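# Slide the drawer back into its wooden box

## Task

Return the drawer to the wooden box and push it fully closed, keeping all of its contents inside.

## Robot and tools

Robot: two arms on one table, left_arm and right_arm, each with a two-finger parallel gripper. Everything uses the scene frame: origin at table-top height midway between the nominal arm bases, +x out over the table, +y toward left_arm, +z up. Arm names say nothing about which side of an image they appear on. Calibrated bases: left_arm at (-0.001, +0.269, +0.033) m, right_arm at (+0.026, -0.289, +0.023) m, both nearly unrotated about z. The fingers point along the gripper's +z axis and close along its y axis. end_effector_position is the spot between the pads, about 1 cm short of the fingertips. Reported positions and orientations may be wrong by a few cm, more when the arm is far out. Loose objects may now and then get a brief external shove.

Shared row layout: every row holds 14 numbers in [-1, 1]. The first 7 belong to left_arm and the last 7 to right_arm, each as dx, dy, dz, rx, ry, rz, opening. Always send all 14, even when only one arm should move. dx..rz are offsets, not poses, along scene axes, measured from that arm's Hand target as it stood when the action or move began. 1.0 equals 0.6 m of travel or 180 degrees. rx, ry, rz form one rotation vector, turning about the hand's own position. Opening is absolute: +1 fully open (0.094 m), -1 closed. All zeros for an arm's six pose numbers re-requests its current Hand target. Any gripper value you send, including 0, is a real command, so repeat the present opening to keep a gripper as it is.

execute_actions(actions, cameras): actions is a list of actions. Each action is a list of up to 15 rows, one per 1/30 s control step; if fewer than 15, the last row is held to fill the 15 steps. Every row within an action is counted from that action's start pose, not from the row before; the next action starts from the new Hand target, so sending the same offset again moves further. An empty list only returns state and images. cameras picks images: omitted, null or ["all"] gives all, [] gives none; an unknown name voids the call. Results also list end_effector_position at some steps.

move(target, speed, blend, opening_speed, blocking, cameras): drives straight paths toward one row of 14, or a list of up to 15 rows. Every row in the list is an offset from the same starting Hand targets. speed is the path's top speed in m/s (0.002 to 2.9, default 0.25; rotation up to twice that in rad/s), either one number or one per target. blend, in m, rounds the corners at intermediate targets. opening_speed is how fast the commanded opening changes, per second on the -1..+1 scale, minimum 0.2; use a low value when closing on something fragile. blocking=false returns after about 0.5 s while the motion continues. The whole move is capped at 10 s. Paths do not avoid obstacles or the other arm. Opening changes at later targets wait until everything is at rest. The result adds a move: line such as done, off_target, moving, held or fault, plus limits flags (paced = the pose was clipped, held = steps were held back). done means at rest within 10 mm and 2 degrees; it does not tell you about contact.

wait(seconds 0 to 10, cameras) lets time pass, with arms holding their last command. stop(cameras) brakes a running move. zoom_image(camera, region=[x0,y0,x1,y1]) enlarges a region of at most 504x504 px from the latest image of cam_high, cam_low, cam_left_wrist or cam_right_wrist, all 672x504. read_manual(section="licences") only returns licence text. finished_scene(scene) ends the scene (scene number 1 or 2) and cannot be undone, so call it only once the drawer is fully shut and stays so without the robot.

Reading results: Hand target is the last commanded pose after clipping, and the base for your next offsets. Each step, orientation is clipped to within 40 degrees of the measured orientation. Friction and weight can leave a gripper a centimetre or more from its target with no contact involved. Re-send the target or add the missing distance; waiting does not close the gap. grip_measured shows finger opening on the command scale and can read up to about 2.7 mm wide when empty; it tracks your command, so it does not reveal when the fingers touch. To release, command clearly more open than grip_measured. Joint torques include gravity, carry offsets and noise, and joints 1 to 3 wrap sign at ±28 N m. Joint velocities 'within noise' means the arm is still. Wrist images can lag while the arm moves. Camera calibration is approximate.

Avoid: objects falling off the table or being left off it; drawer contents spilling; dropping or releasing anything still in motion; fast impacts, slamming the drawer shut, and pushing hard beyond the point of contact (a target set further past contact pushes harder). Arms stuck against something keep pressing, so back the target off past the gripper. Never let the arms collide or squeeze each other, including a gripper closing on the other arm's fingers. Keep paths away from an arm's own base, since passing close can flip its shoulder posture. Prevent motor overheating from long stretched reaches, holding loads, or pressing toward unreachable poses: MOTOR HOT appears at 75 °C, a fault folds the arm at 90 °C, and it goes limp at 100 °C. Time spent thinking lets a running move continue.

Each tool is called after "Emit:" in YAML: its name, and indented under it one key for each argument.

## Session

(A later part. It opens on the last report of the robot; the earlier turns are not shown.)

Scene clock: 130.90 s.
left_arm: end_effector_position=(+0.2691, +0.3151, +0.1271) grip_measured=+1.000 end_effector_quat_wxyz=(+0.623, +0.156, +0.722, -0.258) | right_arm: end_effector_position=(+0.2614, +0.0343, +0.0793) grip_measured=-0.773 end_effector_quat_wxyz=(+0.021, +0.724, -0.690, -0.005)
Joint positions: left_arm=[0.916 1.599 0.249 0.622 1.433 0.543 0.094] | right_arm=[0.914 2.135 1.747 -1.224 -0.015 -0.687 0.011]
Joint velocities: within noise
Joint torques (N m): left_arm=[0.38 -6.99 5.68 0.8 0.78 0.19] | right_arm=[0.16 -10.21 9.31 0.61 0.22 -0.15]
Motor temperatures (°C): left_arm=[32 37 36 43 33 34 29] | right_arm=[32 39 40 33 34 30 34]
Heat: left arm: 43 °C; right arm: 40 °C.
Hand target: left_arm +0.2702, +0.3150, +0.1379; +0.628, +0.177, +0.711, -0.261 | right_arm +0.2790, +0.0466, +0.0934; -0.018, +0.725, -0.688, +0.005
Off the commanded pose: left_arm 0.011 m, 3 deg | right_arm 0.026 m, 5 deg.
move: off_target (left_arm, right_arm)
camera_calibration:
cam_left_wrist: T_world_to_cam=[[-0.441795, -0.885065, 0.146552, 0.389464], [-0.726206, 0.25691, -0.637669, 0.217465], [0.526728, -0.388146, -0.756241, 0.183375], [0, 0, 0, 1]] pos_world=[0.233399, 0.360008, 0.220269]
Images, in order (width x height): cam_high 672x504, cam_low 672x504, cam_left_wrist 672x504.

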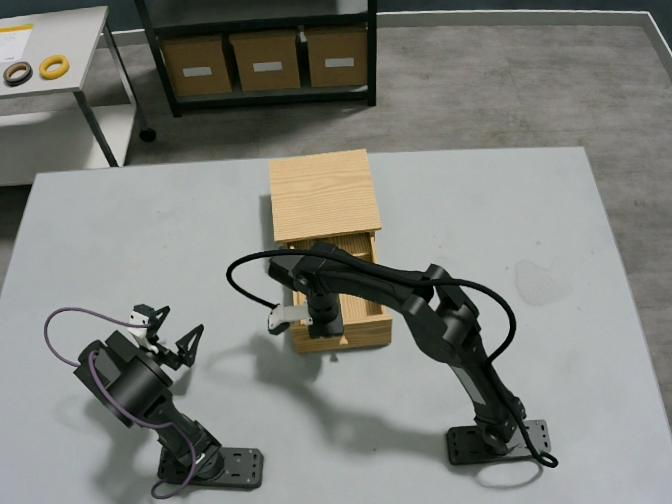

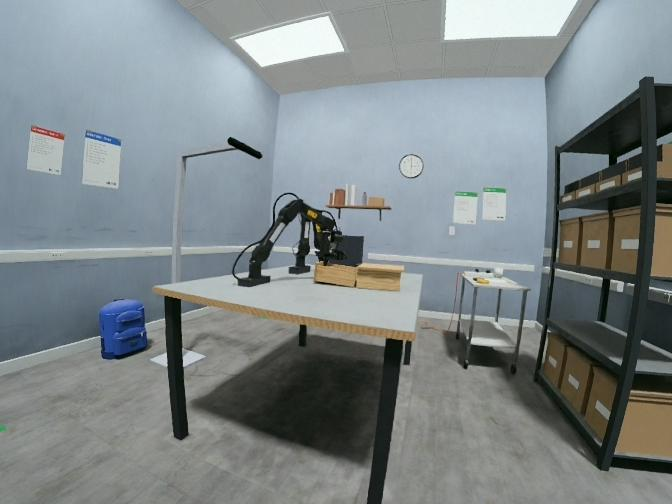

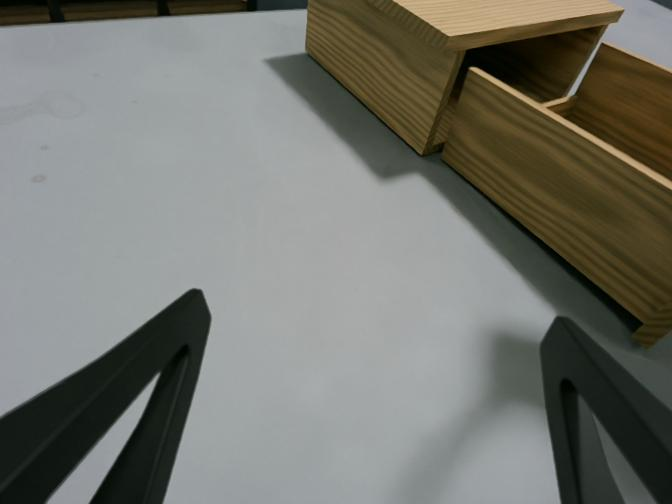

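Emit:
move:
  target:
    - [0,0,0,0,0,0,1,-0.0913,0.007,0.036,0,-0.012,0,-1]
    - [0,0,0,0,0,0,1,-0.0013,0.0045,0.001,0,-0.004,0,-1]
  speed: 0.08
  cameras: ["cam_high","cam_left_wrist","cam_low"]

Emit:
zoom_image:
  camera: "cam_left_wrist"
  region: [400, 10, 520, 170]

Emit:
zoom_image:
  camera: "cam_low"
  region: [340, 258, 375, 294]

Emit:
zoom_image:
  camera: "cam_high"
  region: [345, 220, 390, 265]

Scene clock: 141.57 s.
left_arm: end_effector_position=(+0.2691, +0.3151, +0.1271) grip_measured=+1.000 end_effector_quat_wxyz=(+0.623, +0.156, +0.722, -0.258) | right_arm: end_effector_position=(+0.2627, +0.0357, +0.0837) grip_measured=-0.773 end_effector_quat_wxyz=(+0.011, +0.723, -0.691, +0.002)
Joint positions: left_arm=[0.916 1.599 0.249 0.622 1.433 0.543 0.094] | right_arm=[0.92 2.121 1.744 -1.216 0.001 -0.678 0.011]
Joint velocities: within noise
Joint torques (N m): left_arm=[0.36 -6.99 5.65 0.8 0.78 0.18] | right_arm=[-0.01 -9.1 9.68 0.64 0.19 -0.15]
Motor temperatures (°C): left_arm=[32 37 36 42 33 34 29] | right_arm=[32 39 40 32 33 30 34]
Heat: left arm: 42 °C; right arm: 40 °C.
Hand target: left_arm +0.2702, +0.3150, +0.1379; +0.628, +0.177, +0.711, -0.261 | right_arm +0.2782, +0.0493, +0.0940; -0.022, +0.725, -0.688, +0.010
Off the commanded pose: left_arm 0.011 m, 3 deg | right_arm 0.023 m, 4 deg.
move: off_target (left_arm, right_arm)
camera_calibration:
cam_left_wrist: T_world_to_cam=[[-0.441795, -0.885065, 0.146552, 0.389464], [-0.726206, 0.25691, -0.637669, 0.217465], [0.526728, -0.388146, -0.756241, 0.183375], [0, 0, 0, 1]] pos_world=[0.233399, 0.360008, 0.220269]
Images, in order (width x height): cam_high 672x504, cam_low 672x504, cam_left_wrist 672x504.

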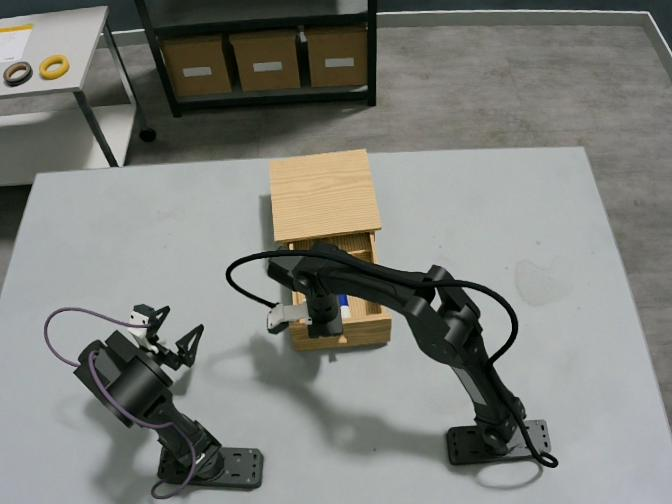

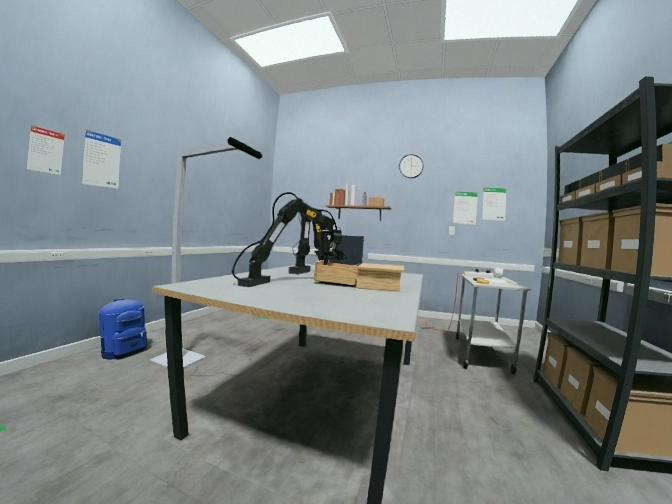

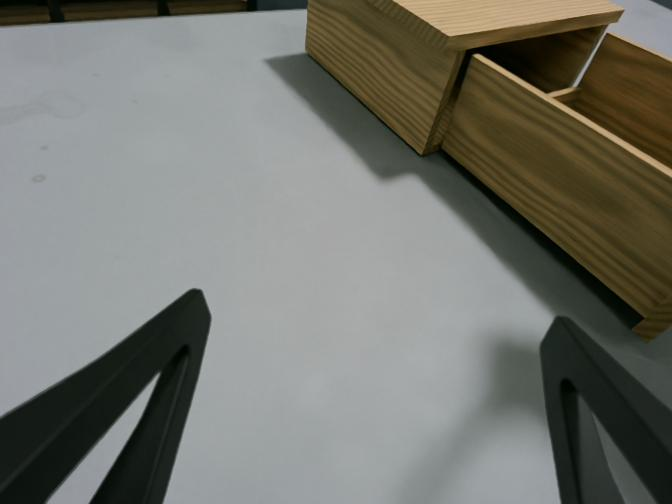

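Scaled by 3.150 from the camera's 672x504 image, which has a finer 960x720 frame.

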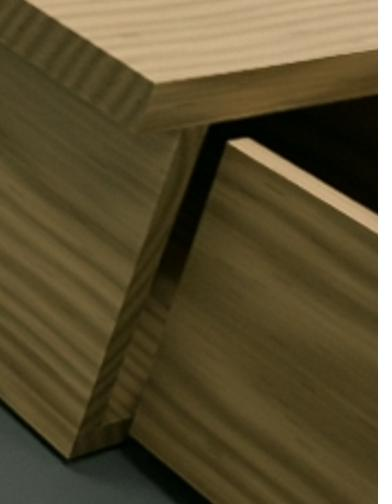

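Scaled by 14.000 from the camera's 672x504 image, which has a finer 960x720 frame.

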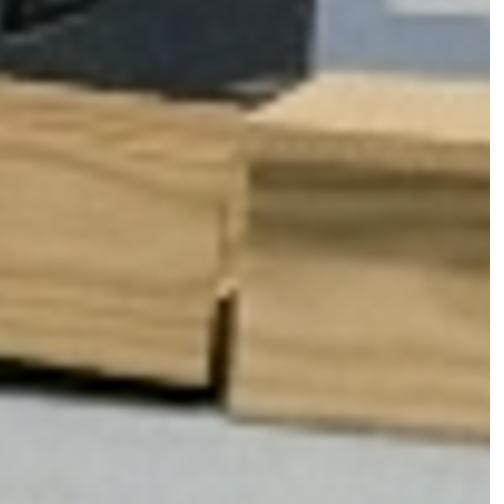

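Scaled by 11.200 from the camera's 672x504 image, which has a finer 960x720 frame.

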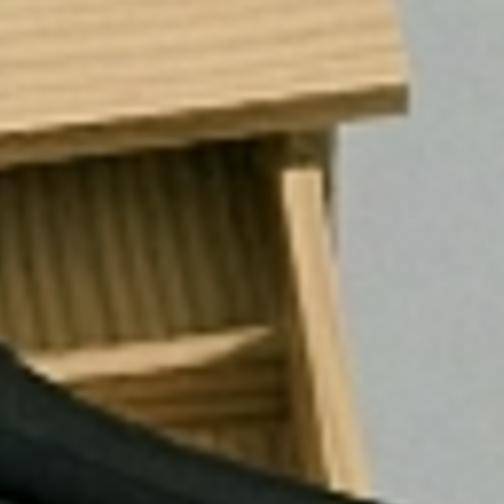

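Emit:
move:
  target:
    - [0,0,0,0,0,0,1,-0.003,0.006,0.002,0.006,-0.006,0.006,-1]
  speed: 0.06
  cameras: ["cam_high","cam_left_wrist","cam_low"]

Emit:
zoom_image:
  camera: "cam_left_wrist"
  region: [400, 10, 520, 170]

Emit:
zoom_image:
  camera: "cam_low"
  region: [340, 258, 375, 294]

Emit:
zoom_image:
  camera: "cam_high"
  region: [345, 220, 390, 265]

Scene clock: 148.67 s.
left_arm: end_effector_position=(+0.2691, +0.3151, +0.1271) grip_measured=+1.000 end_effector_quat_wxyz=(+0.623, +0.156, +0.722, -0.258) | right_arm: end_effector_position=(+0.2654, +0.0394, +0.0837) grip_measured=-0.773 end_effector_quat_wxyz=(+0.002, +0.726, -0.688, +0.001)
Joint positions: left_arm=[0.916 1.599 0.249 0.622 1.433 0.543 0.094] | right_arm=[0.92 2.121 1.744 -1.198 0.001 -0.686 0.011]
Joint velocities: within noise
Joint torques (N m): left_arm=[0.35 -6.99 5.68 0.79 0.78 0.18] | right_arm=[0.44 -10.43 7.68 0.8 0.23 -0.15]
Motor temperatures (°C): left_arm=[32 37 36 42 33 34 29] | right_arm=[32 40 39 32 33 30 34]
Heat: left arm: 42 °C; right arm: 40 °C.
Hand target: left_arm +0.2702, +0.3150, +0.1379; +0.628, +0.177, +0.711, -0.261 | right_arm +0.2764, +0.0529, +0.0952; -0.036, +0.731, -0.681, +0.010
Off the commanded pose: left_arm 0.011 m, 3 deg | right_arm 0.021 m, 5 deg.
move: off_target (left_arm, right_arm)
camera_calibration:
cam_left_wrist: T_world_to_cam=[[-0.441795, -0.885065, 0.146552, 0.389464], [-0.726206, 0.25691, -0.637669, 0.217465], [0.526728, -0.388146, -0.756241, 0.183375], [0, 0, 0, 1]] pos_world=[0.233399, 0.360008, 0.220269]
Images, in order (width x height): cam_high 672x504, cam_low 672x504, cam_left_wrist 672x504.

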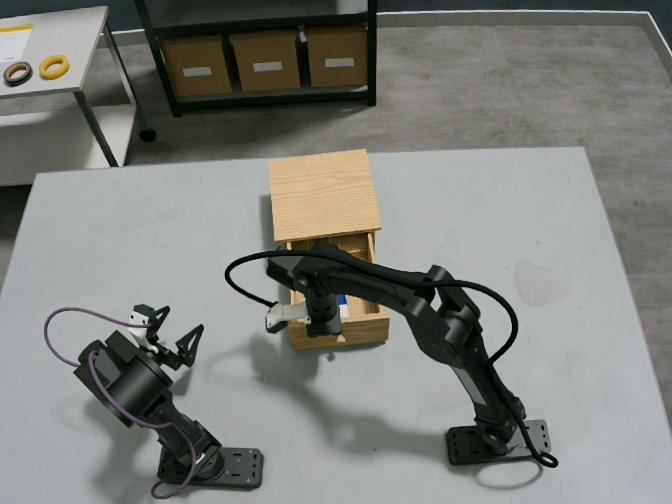

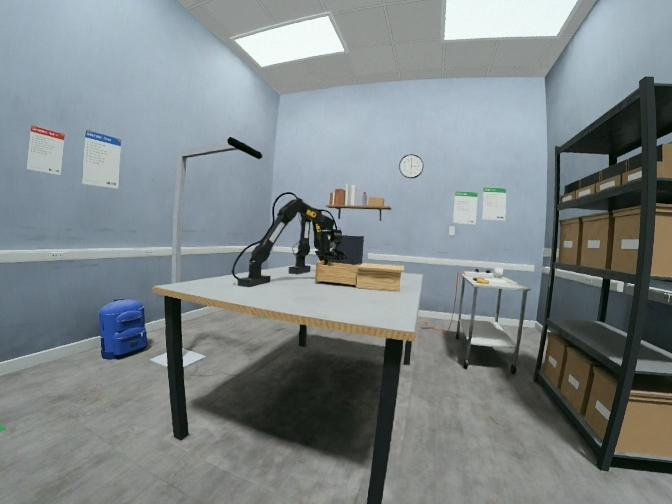

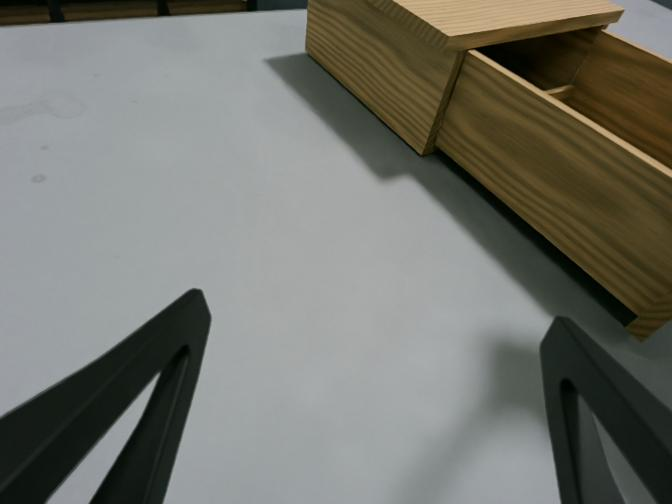

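Scaled by 3.150 from the camera's 672x504 image, which has a finer 960x720 frame.

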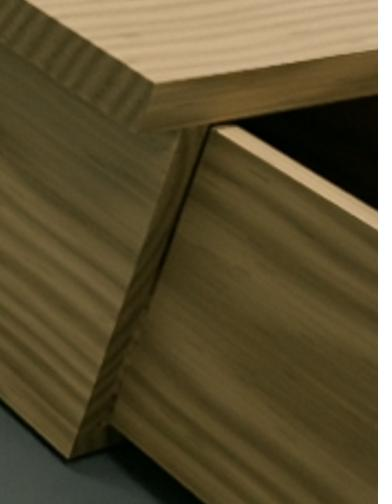

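Scaled by 14.000 from the camera's 672x504 image, which has a finer 960x720 frame.

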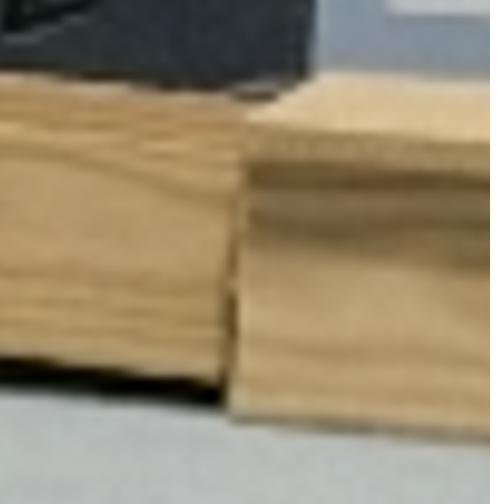

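Scaled by 11.200 from the camera's 672x504 image, which has a finer 960x720 frame.

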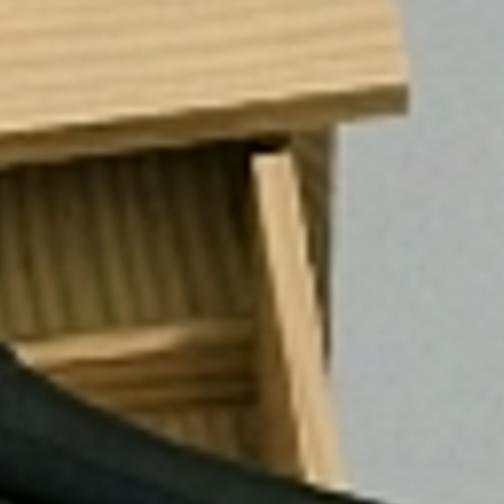

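Emit:
move:
  target:
    - [0,0,0,0,0,0,1,0.035,-0.001,0.001,0,0,0,-1]
  speed: 0.05
  cameras: ["cam_high","cam_left_wrist","cam_low"]

Emit:
zoom_image:
  camera: "cam_left_wrist"
  region: [400, 10, 520, 170]

Emit:
zoom_image:
  camera: "cam_low"
  region: [340, 258, 375, 294]

Emit:
zoom_image:
  camera: "cam_high"
  region: [345, 220, 390, 265]

Scene clock: 159.73 s.
left_arm: end_effector_position=(+0.2691, +0.3151, +0.1271) grip_measured=+1.000 end_effector_quat_wxyz=(+0.623, +0.156, +0.722, -0.258) | right_arm: end_effector_position=(+0.2834, +0.0394, +0.0835) grip_measured=-0.773 end_effector_quat_wxyz=(-0.005, +0.727, -0.686, -0.001)
Joint positions: left_arm=[0.916 1.599 0.249 0.622 1.433 0.543 0.094] | right_arm=[0.885 2.152 1.791 -1.201 -0.001 -0.725 0.011]
Joint velocities: within noise
Joint torques (N m): left_arm=[0.36 -6.99 5.65 0.79 0.78 0.19] | right_arm=[-0.24 -9.46 10.06 0.62 0.21 -0.16]
Motor temperatures (°C): left_arm=[32 37 36 42 33 34 29] | right_arm=[32 41 38 32 33 30 34]
Heat: left arm: 42 °C; right arm: 41 °C.
Hand target: left_arm +0.2702, +0.3150, +0.1379; +0.628, +0.177, +0.711, -0.261 | right_arm +0.2974, +0.0523, +0.0958; -0.036, +0.731, -0.681, +0.010
Off the commanded pose: left_arm 0.011 m, 3 deg | right_arm 0.023 m, 4 deg.
move: off_target (left_arm, right_arm)
camera_calibration:
cam_left_wrist: T_world_to_cam=[[-0.441795, -0.885065, 0.146552, 0.389464], [-0.726206, 0.25691, -0.637669, 0.217465], [0.526728, -0.388146, -0.756241, 0.183375], [0, 0, 0, 1]] pos_world=[0.233399, 0.360008, 0.220269]
Images, in order (width x height): cam_high 672x504, cam_low 672x504, cam_left_wrist 672x504.

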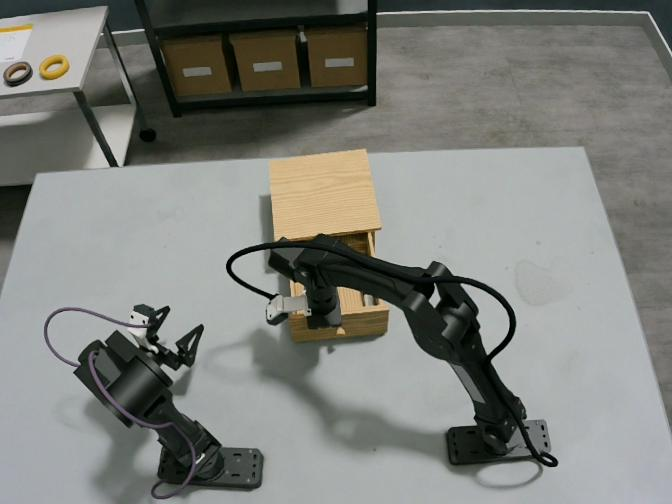

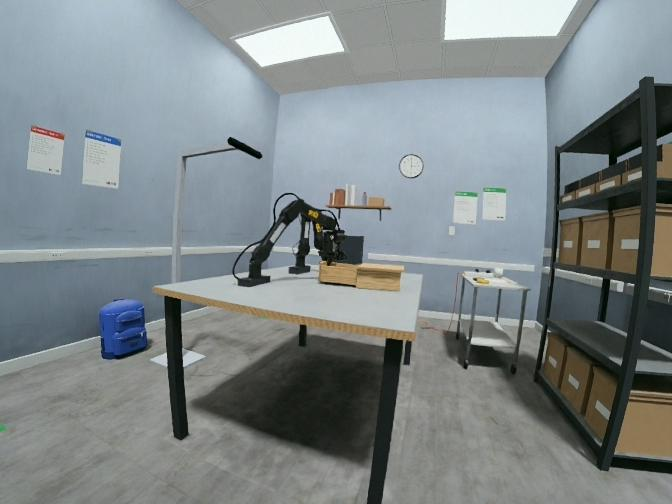

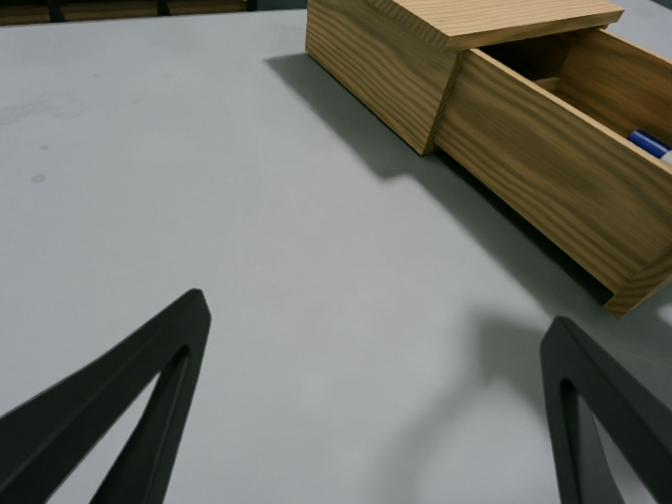

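Scaled by 3.150 from the camera's 672x504 image, which has a finer 960x720 frame.

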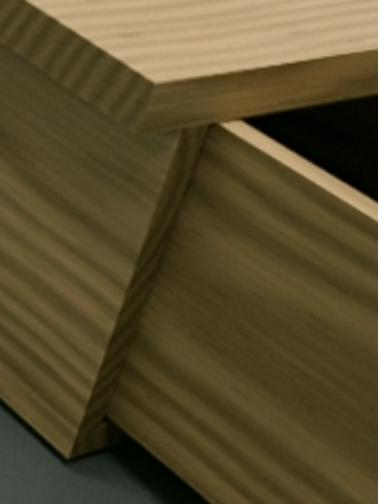

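Scaled by 14.000 from the camera's 672x504 image, which has a finer 960x720 frame.

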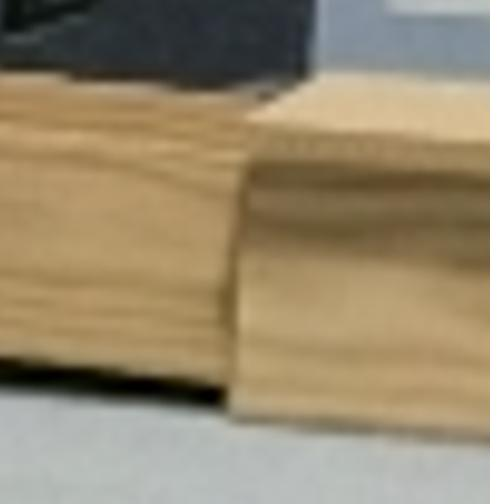

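Scaled by 11.200 from the camera's 672x504 image, which has a finer 960x720 frame.

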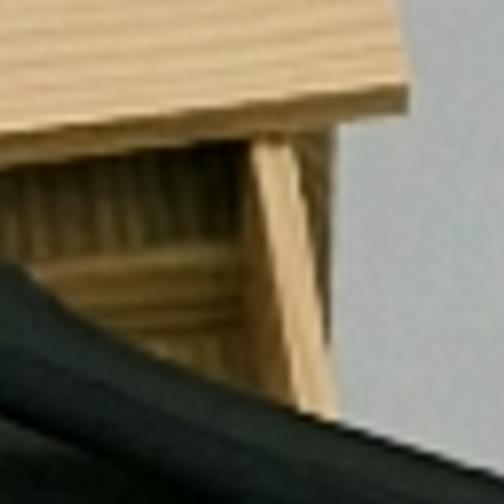

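Emit:
move:
  target:
    - [0,0,0,0,0,0,1,0.05,0.0025,0.001,0,0,0,-1]
  speed: 0.05
  cameras: ["cam_high","cam_left_wrist","cam_low"]

Emit:
zoom_image:
  camera: "cam_left_wrist"
  region: [400, 10, 520, 170]

Emit:
zoom_image:
  camera: "cam_high"
  region: [345, 220, 390, 265]

Scene clock: 165.17 s.
left_arm: end_effector_position=(+0.2691, +0.3151, +0.1271) grip_measured=+1.000 end_effector_quat_wxyz=(+0.623, +0.156, +0.722, -0.258) | right_arm: end_effector_position=(+0.3122, +0.0423, +0.0835) grip_measured=-0.773 end_effector_quat_wxyz=(-0.004, +0.728, -0.685, -0.001)
Joint positions: left_arm=[0.916 1.599 0.249 0.622 1.433 0.543 0.094] | right_arm=[0.837 2.244 1.94 -1.259 -0.001 -0.776 0.011]
Joint velocities: within noise
Joint torques (N m): left_arm=[0.36 -7.01 5.67 0.8 0.78 0.19] | right_arm=[-0.5 -10.14 10.22 0.61 0.16 -0.15]
Motor temperatures (°C): left_arm=[32 37 36 42 33 34 29] | right_arm=[32 40 38 32 33 30 34]
Heat: left arm: 42 °C; right arm: 40 °C.
Hand target: left_arm +0.2702, +0.3150, +0.1379; +0.628, +0.177, +0.711, -0.261 | right_arm +0.3274, +0.0538, +0.0964; -0.036, +0.731, -0.681, +0.010
Off the commanded pose: left_arm 0.011 m, 3 deg | right_arm 0.023 m, 4 deg.
move: off_target (left_arm, right_arm)
camera_calibration:
cam_left_wrist: T_world_to_cam=[[-0.441795, -0.885065, 0.146552, 0.389464], [-0.726206, 0.25691, -0.637669, 0.217465], [0.526728, -0.388146, -0.756241, 0.183375], [0, 0, 0, 1]] pos_world=[0.233399, 0.360008, 0.220269]
Images, in order (width x height): cam_high 672x504, cam_low 672x504, cam_left_wrist 672x504.

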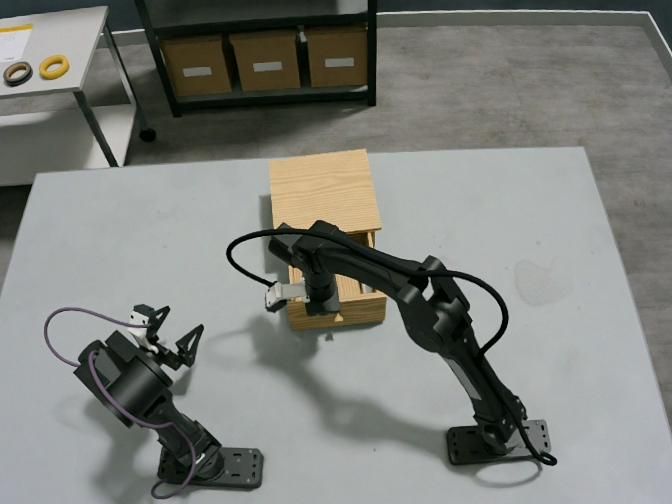

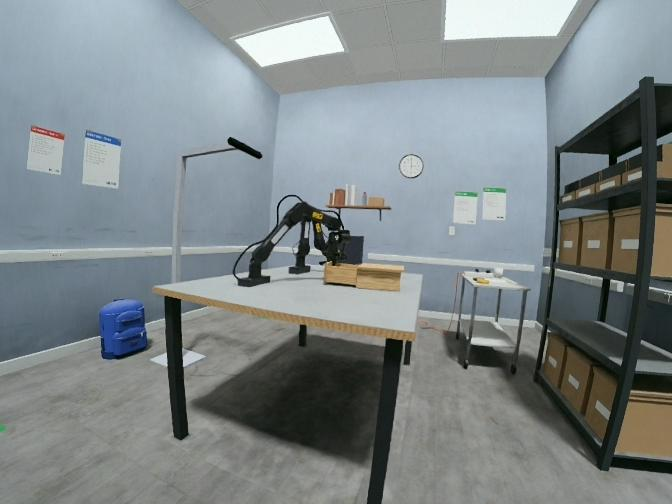

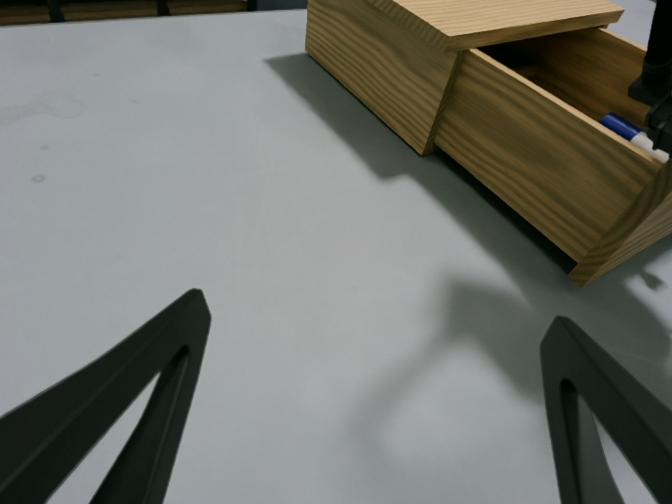

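Scaled by 3.150 from the camera's 672x504 image, which has a finer 960x720 frame.

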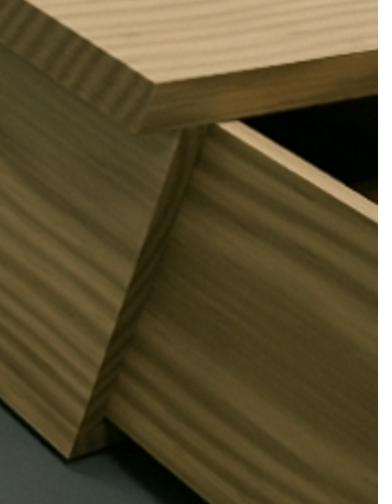

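Scaled by 11.200 from the camera's 672x504 image, which has a finer 960x720 frame.

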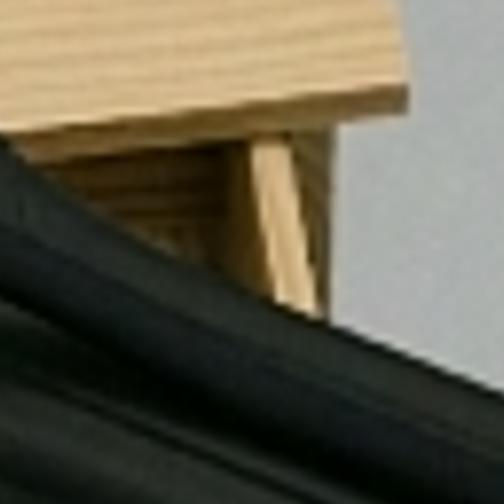

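Emit:
move:
  target:
    - [0,0,0,0,0,0,1,0.138,0.009,0.0,0,0,0,-1]
    - [0,0,0,0,0,0,1,0.138,0.009,-0.045,0,0,0,-1]
  speed: 0.06

Emit:
zoom_image:
  camera: "cam_low"
  region: [310, 250, 410, 300]

Scene clock: 171.47 s.
left_arm: end_effector_position=(+0.2691, +0.3151, +0.1271) grip_measured=+1.000 end_effector_quat_wxyz=(+0.623, +0.156, +0.722, -0.258) | right_arm: end_effector_position=(+0.4009, +0.0507, +0.0747) grip_measured=-0.773 end_effector_quat_wxyz=(-0.011, +0.729, -0.685, +0.012)
Joint positions: left_arm=[0.916 1.599 0.249 0.622 1.433 0.543 0.094] | right_arm=[0.724 2.676 2.689 -1.558 0.022 -0.891 0.011]
Joint velocities: within noise
Joint torques (N m): left_arm=[0.36 -7.01 5.67 0.8 0.78 0.19] | right_arm=[-0.2 -12.81 3.37 1.18 -0.03 -0.12]
Motor temperatures (°C): left_arm=[32 37 36 42 33 34 29] | right_arm=[32 41 39 32 33 30 34]
Heat: left arm: 42 °C; right arm: 41 °C.
Hand target: left_arm +0.2702, +0.3150, +0.1379; +0.628, +0.177, +0.711, -0.261 | right_arm +0.4102, +0.0592, +0.0694; -0.036, +0.731, -0.681, +0.010
Off the commanded pose: left_arm 0.011 m, 3 deg | right_arm 0.014 m, 3 deg.
move: off_target (left_arm, right_arm)
camera_calibration:
cam_left_wrist: T_world_to_cam=[[-0.441795, -0.885065, 0.146552, 0.389464], [-0.726206, 0.25691, -0.637669, 0.217465], [0.526728, -0.388146, -0.756241, 0.183375], [0, 0, 0, 1]] pos_world=[0.233399, 0.360008, 0.220269]
cam_right_wrist: T_world_to_cam=[[0.993869, 0.0850908, -0.0706033, -0.392128], [0.109917, -0.69115, 0.714304, -0.0432362], [0.0119832, -0.717685, -0.696265, 0.19146], [0, 0, 0, 1]] pos_world=[0.392182, 0.140891, 0.136505]

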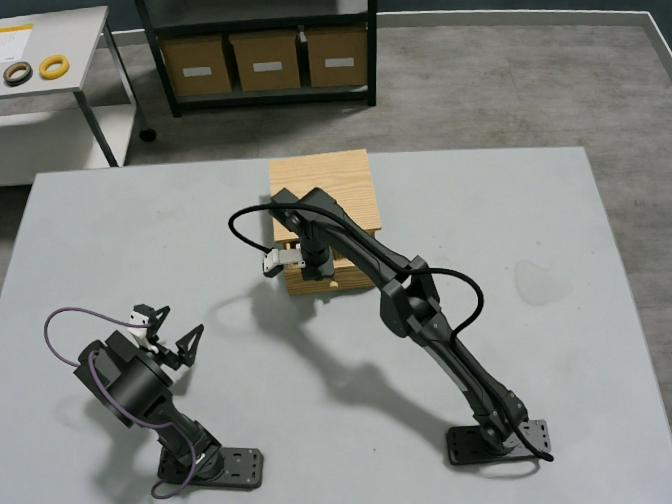

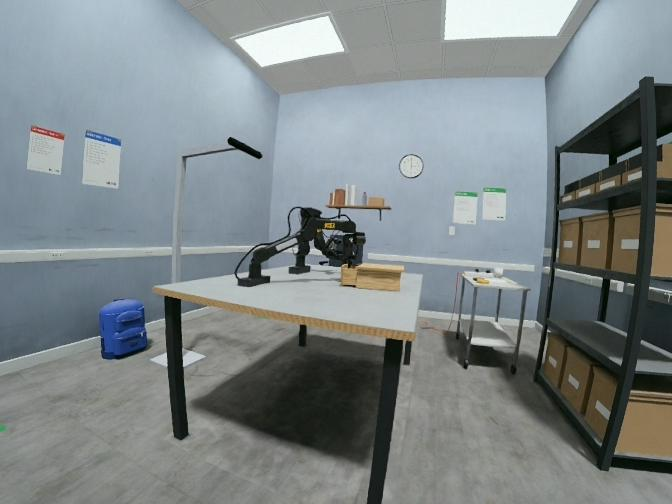

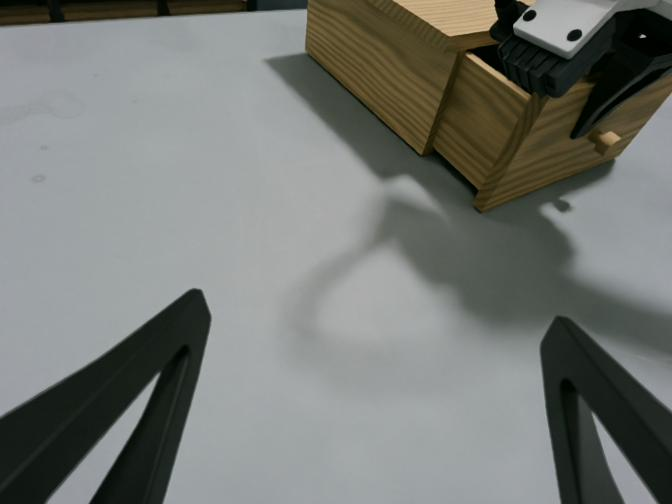

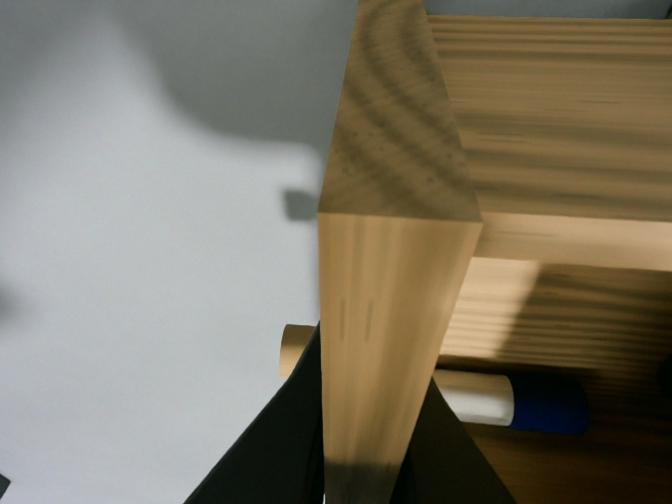

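Scaled by 5.040 from the camera's 672x504 image, which has a finer 960x720 frame.

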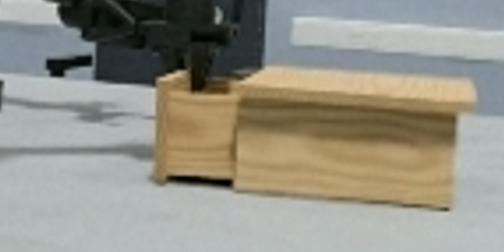

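Emit:
move:
  target:
    - [0,0,0,0,0,0,1,-0.008,-0.01,0,0,0,0,-0.4]
    - [0,0,0,0,0,0,1,-0.008,-0.015,0.05,0,0,0,-0.4]
    - [0,0,0,0,0,0,1,-0.004,-0.065,0.15,0,0,0,-0.4]
  opening_speed: 0.4
  speed: 0.07

Emit:
zoom_image:
  camera: "cam_low"
  region: [310, 250, 410, 300]

Scene clock: 185.57 s.
left_arm: end_effector_position=(+0.2691, +0.3151, +0.1271) grip_measured=+1.000 end_effector_quat_wxyz=(+0.623, +0.156, +0.722, -0.258) | right_arm: end_effector_position=(+0.4155, +0.0223, +0.1438) grip_measured=-0.402 end_effector_quat_wxyz=(-0.063, +0.727, -0.683, +0.021)
Joint positions: left_arm=[0.916 1.599 0.249 0.622 1.433 0.543 0.094] | right_arm=[0.662 2.497 2.621 -1.565 0.024 -0.954 0.028]
Joint velocities: within noise
Joint torques (N m): left_arm=[0.35 -7.01 5.68 0.8 0.78 0.18] | right_arm=[-0.29 -15.02 3.95 0.58 -0.07 -0.16]
Motor temperatures (°C): left_arm=[32 37 36 41 33 34 29] | right_arm=[32 44 37 33 33 30 34]
Heat: left arm: 41 °C; right arm: 44 °C.
Hand target: left_arm +0.2702, +0.3150, +0.1379; +0.628, +0.177, +0.711, -0.261 | right_arm +0.4078, +0.0202, +0.1594; -0.036, +0.731, -0.681, +0.010
Off the commanded pose: left_arm 0.011 m, 3 deg | right_arm 0.017 m, 3 deg.
joint sent to its limit (right arm) — joint 4 (wrist pitch), lower limit. The joint targets are off in position and orientation.
move: off_target (left_arm, right_arm)
camera_calibration:
cam_left_wrist: T_world_to_cam=[[-0.441795, -0.885065, 0.146552, 0.389464], [-0.726206, 0.25691, -0.637669, 0.217465], [0.526728, -0.388146, -0.756241, 0.183375], [0, 0, 0, 1]] pos_world=[0.233399, 0.360008, 0.220269]
cam_right_wrist: T_world_to_cam=[[0.995952, 0.0881091, 0.01776, -0.413049], [0.0529755, -0.735061, 0.675929, -0.083777], [0.0726102, -0.672252, -0.736753, 0.198607], [0, 0, 0, 1]] pos_world=[0.401394, 0.108326, 0.210287]

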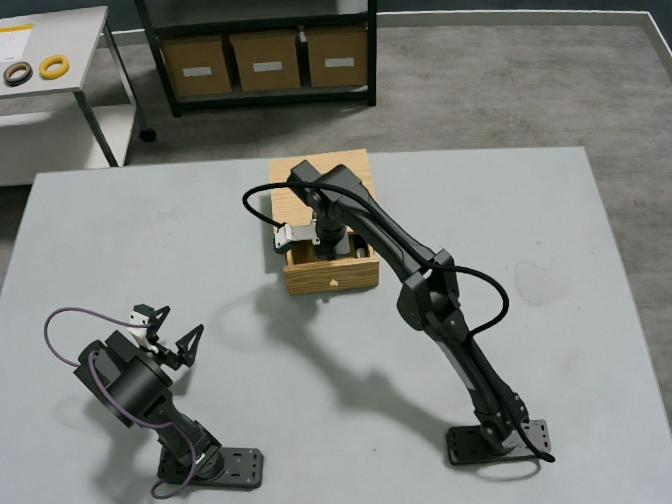

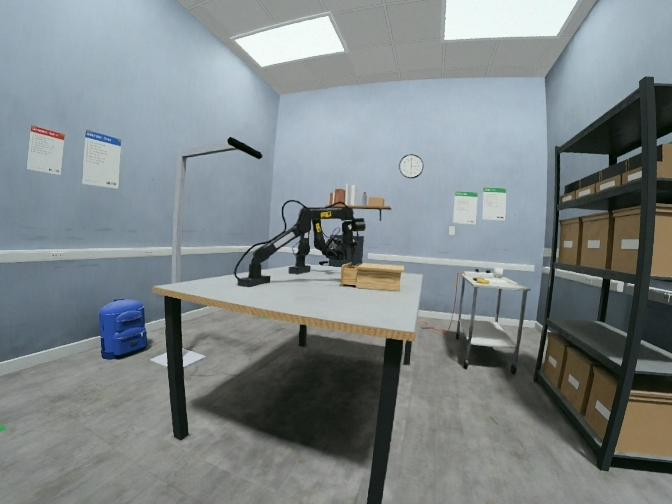

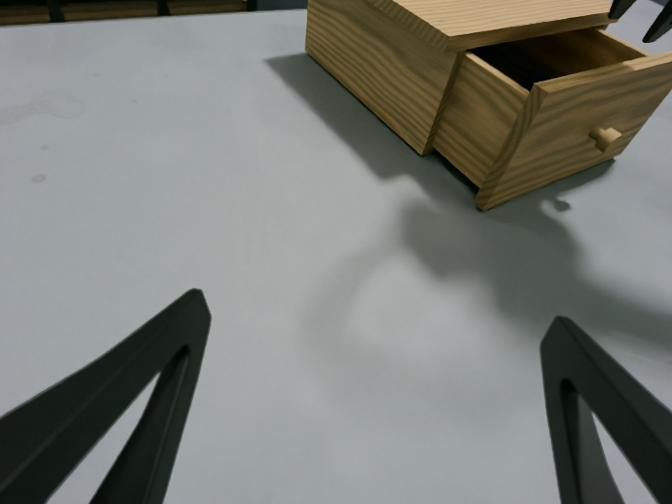

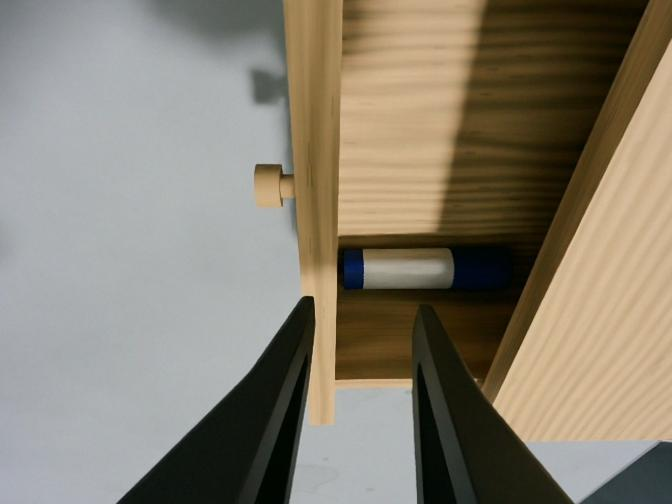

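Scaled by 5.040 from the camera's 672x504 image, which has a finer 960x720 frame.

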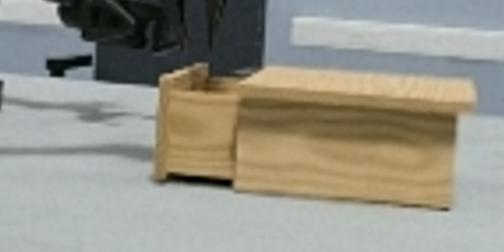

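Emit:
move:
  target:
    - [0,0,0,0,0,0,1,-0.01,0,0.02,0,0,0,-0.4]
    - [0,0,0,0,0,0,1,-0.163,-0.02,0.02,0.014,-0.19,0,-1]
    - [0,0,0,0,0,0,1,-0.163,-0.02,-0.1,0.014,-0.19,0,-1]
  opening_speed: 1
  speed: 0.25

Scene clock: 196.60 s.
left_arm: end_effector_position=(+0.2691, +0.3151, +0.1271) grip_measured=+1.000 end_effector_quat_wxyz=(+0.623, +0.156, +0.722, -0.258) | right_arm: end_effector_position=(+0.3054, +0.0095, +0.1046) grip_measured=-0.998 end_effector_quat_wxyz=(-0.245, +0.706, -0.632, +0.203)
Joint positions: left_arm=[0.916 1.599 0.249 0.622 1.433 0.543 0.094] | right_arm=[1 1.745 1.133 -0.505 0.479 -0.776 0]
Joint velocities: within noise
Joint torques (N m): left_arm=[0.35 -6.99 5.68 0.8 0.78 0.18] | right_arm=[-0.18 -6.2 4.62 1.6 0.34 0.13]
Motor temperatures (°C): left_arm=[32 37 36 41 33 34 29] | right_arm=[32 44 37 33 33 30 34]
Heat: left arm: 41 °C; right arm: 44 °C.
Hand target: left_arm +0.2702, +0.3150, +0.1379; +0.628, +0.177, +0.711, -0.261 | right_arm +0.3100, +0.0082, +0.0994; -0.250, +0.695, -0.640, +0.210
Off the commanded pose: left_arm 0.011 m, 3 deg | right_arm 0.007 m, 2 deg.
move: off_target (left_arm); target 2's new opening was sent with right_arm's hand 0.013 m and 4 deg from that target
camera_calibration:
cam_left_wrist: T_world_to_cam=[[-0.441795, -0.885065, 0.146552, 0.389464], [-0.726206, 0.25691, -0.637669, 0.217465], [0.526728, -0.388146, -0.756241, 0.183375], [0, 0, 0, 1]] pos_world=[0.233399, 0.360008, 0.220269]
cam_right_wrist: T_world_to_cam=[[0.848156, 0.112513, 0.51766, -0.308901], [-0.269982, -0.748948, 0.605134, 0.045335], [0.455786, -0.653007, -0.604848, 0.0381412], [0, 0, 0, 1]] pos_world=[0.256852, 0.0936155, 0.155542]

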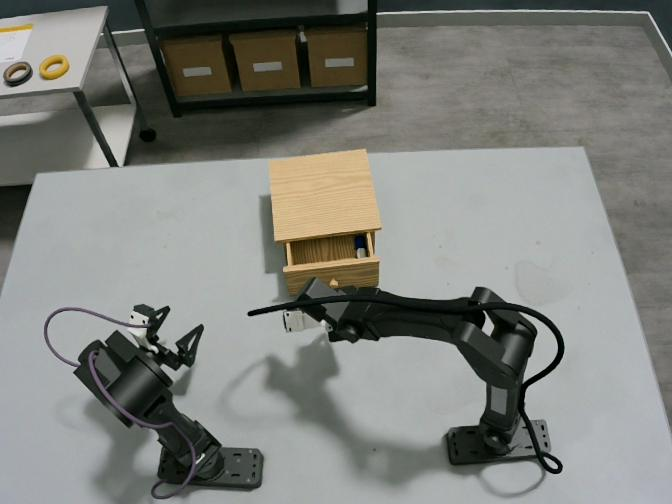

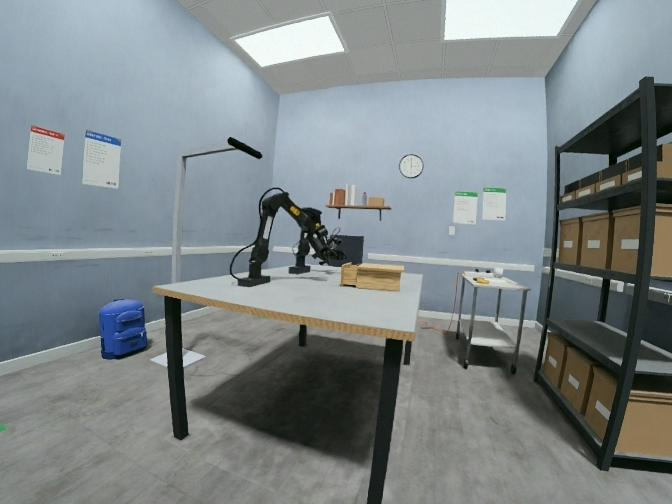

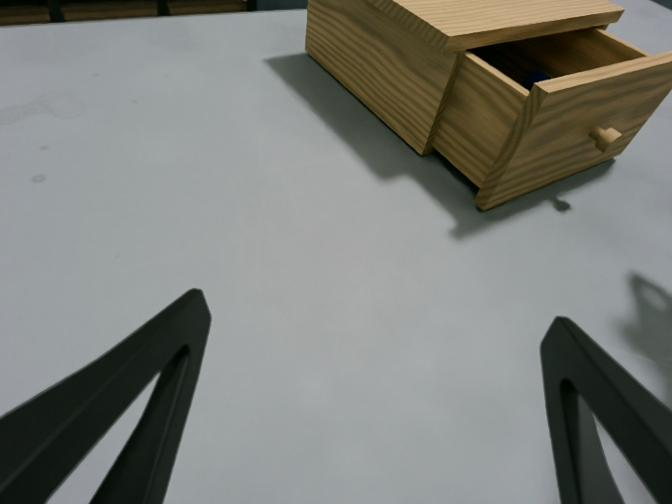

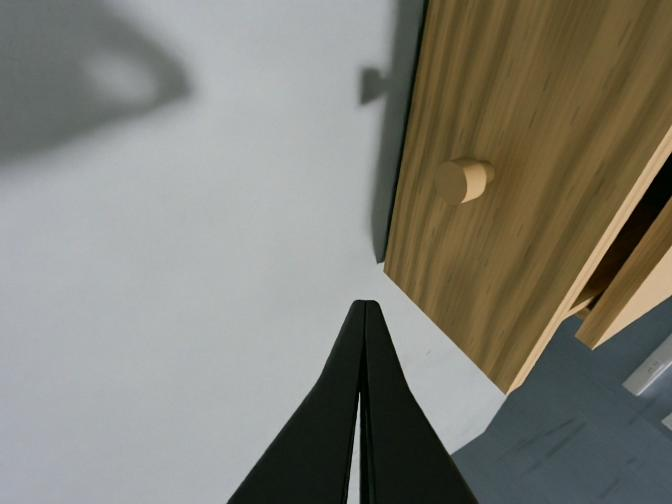

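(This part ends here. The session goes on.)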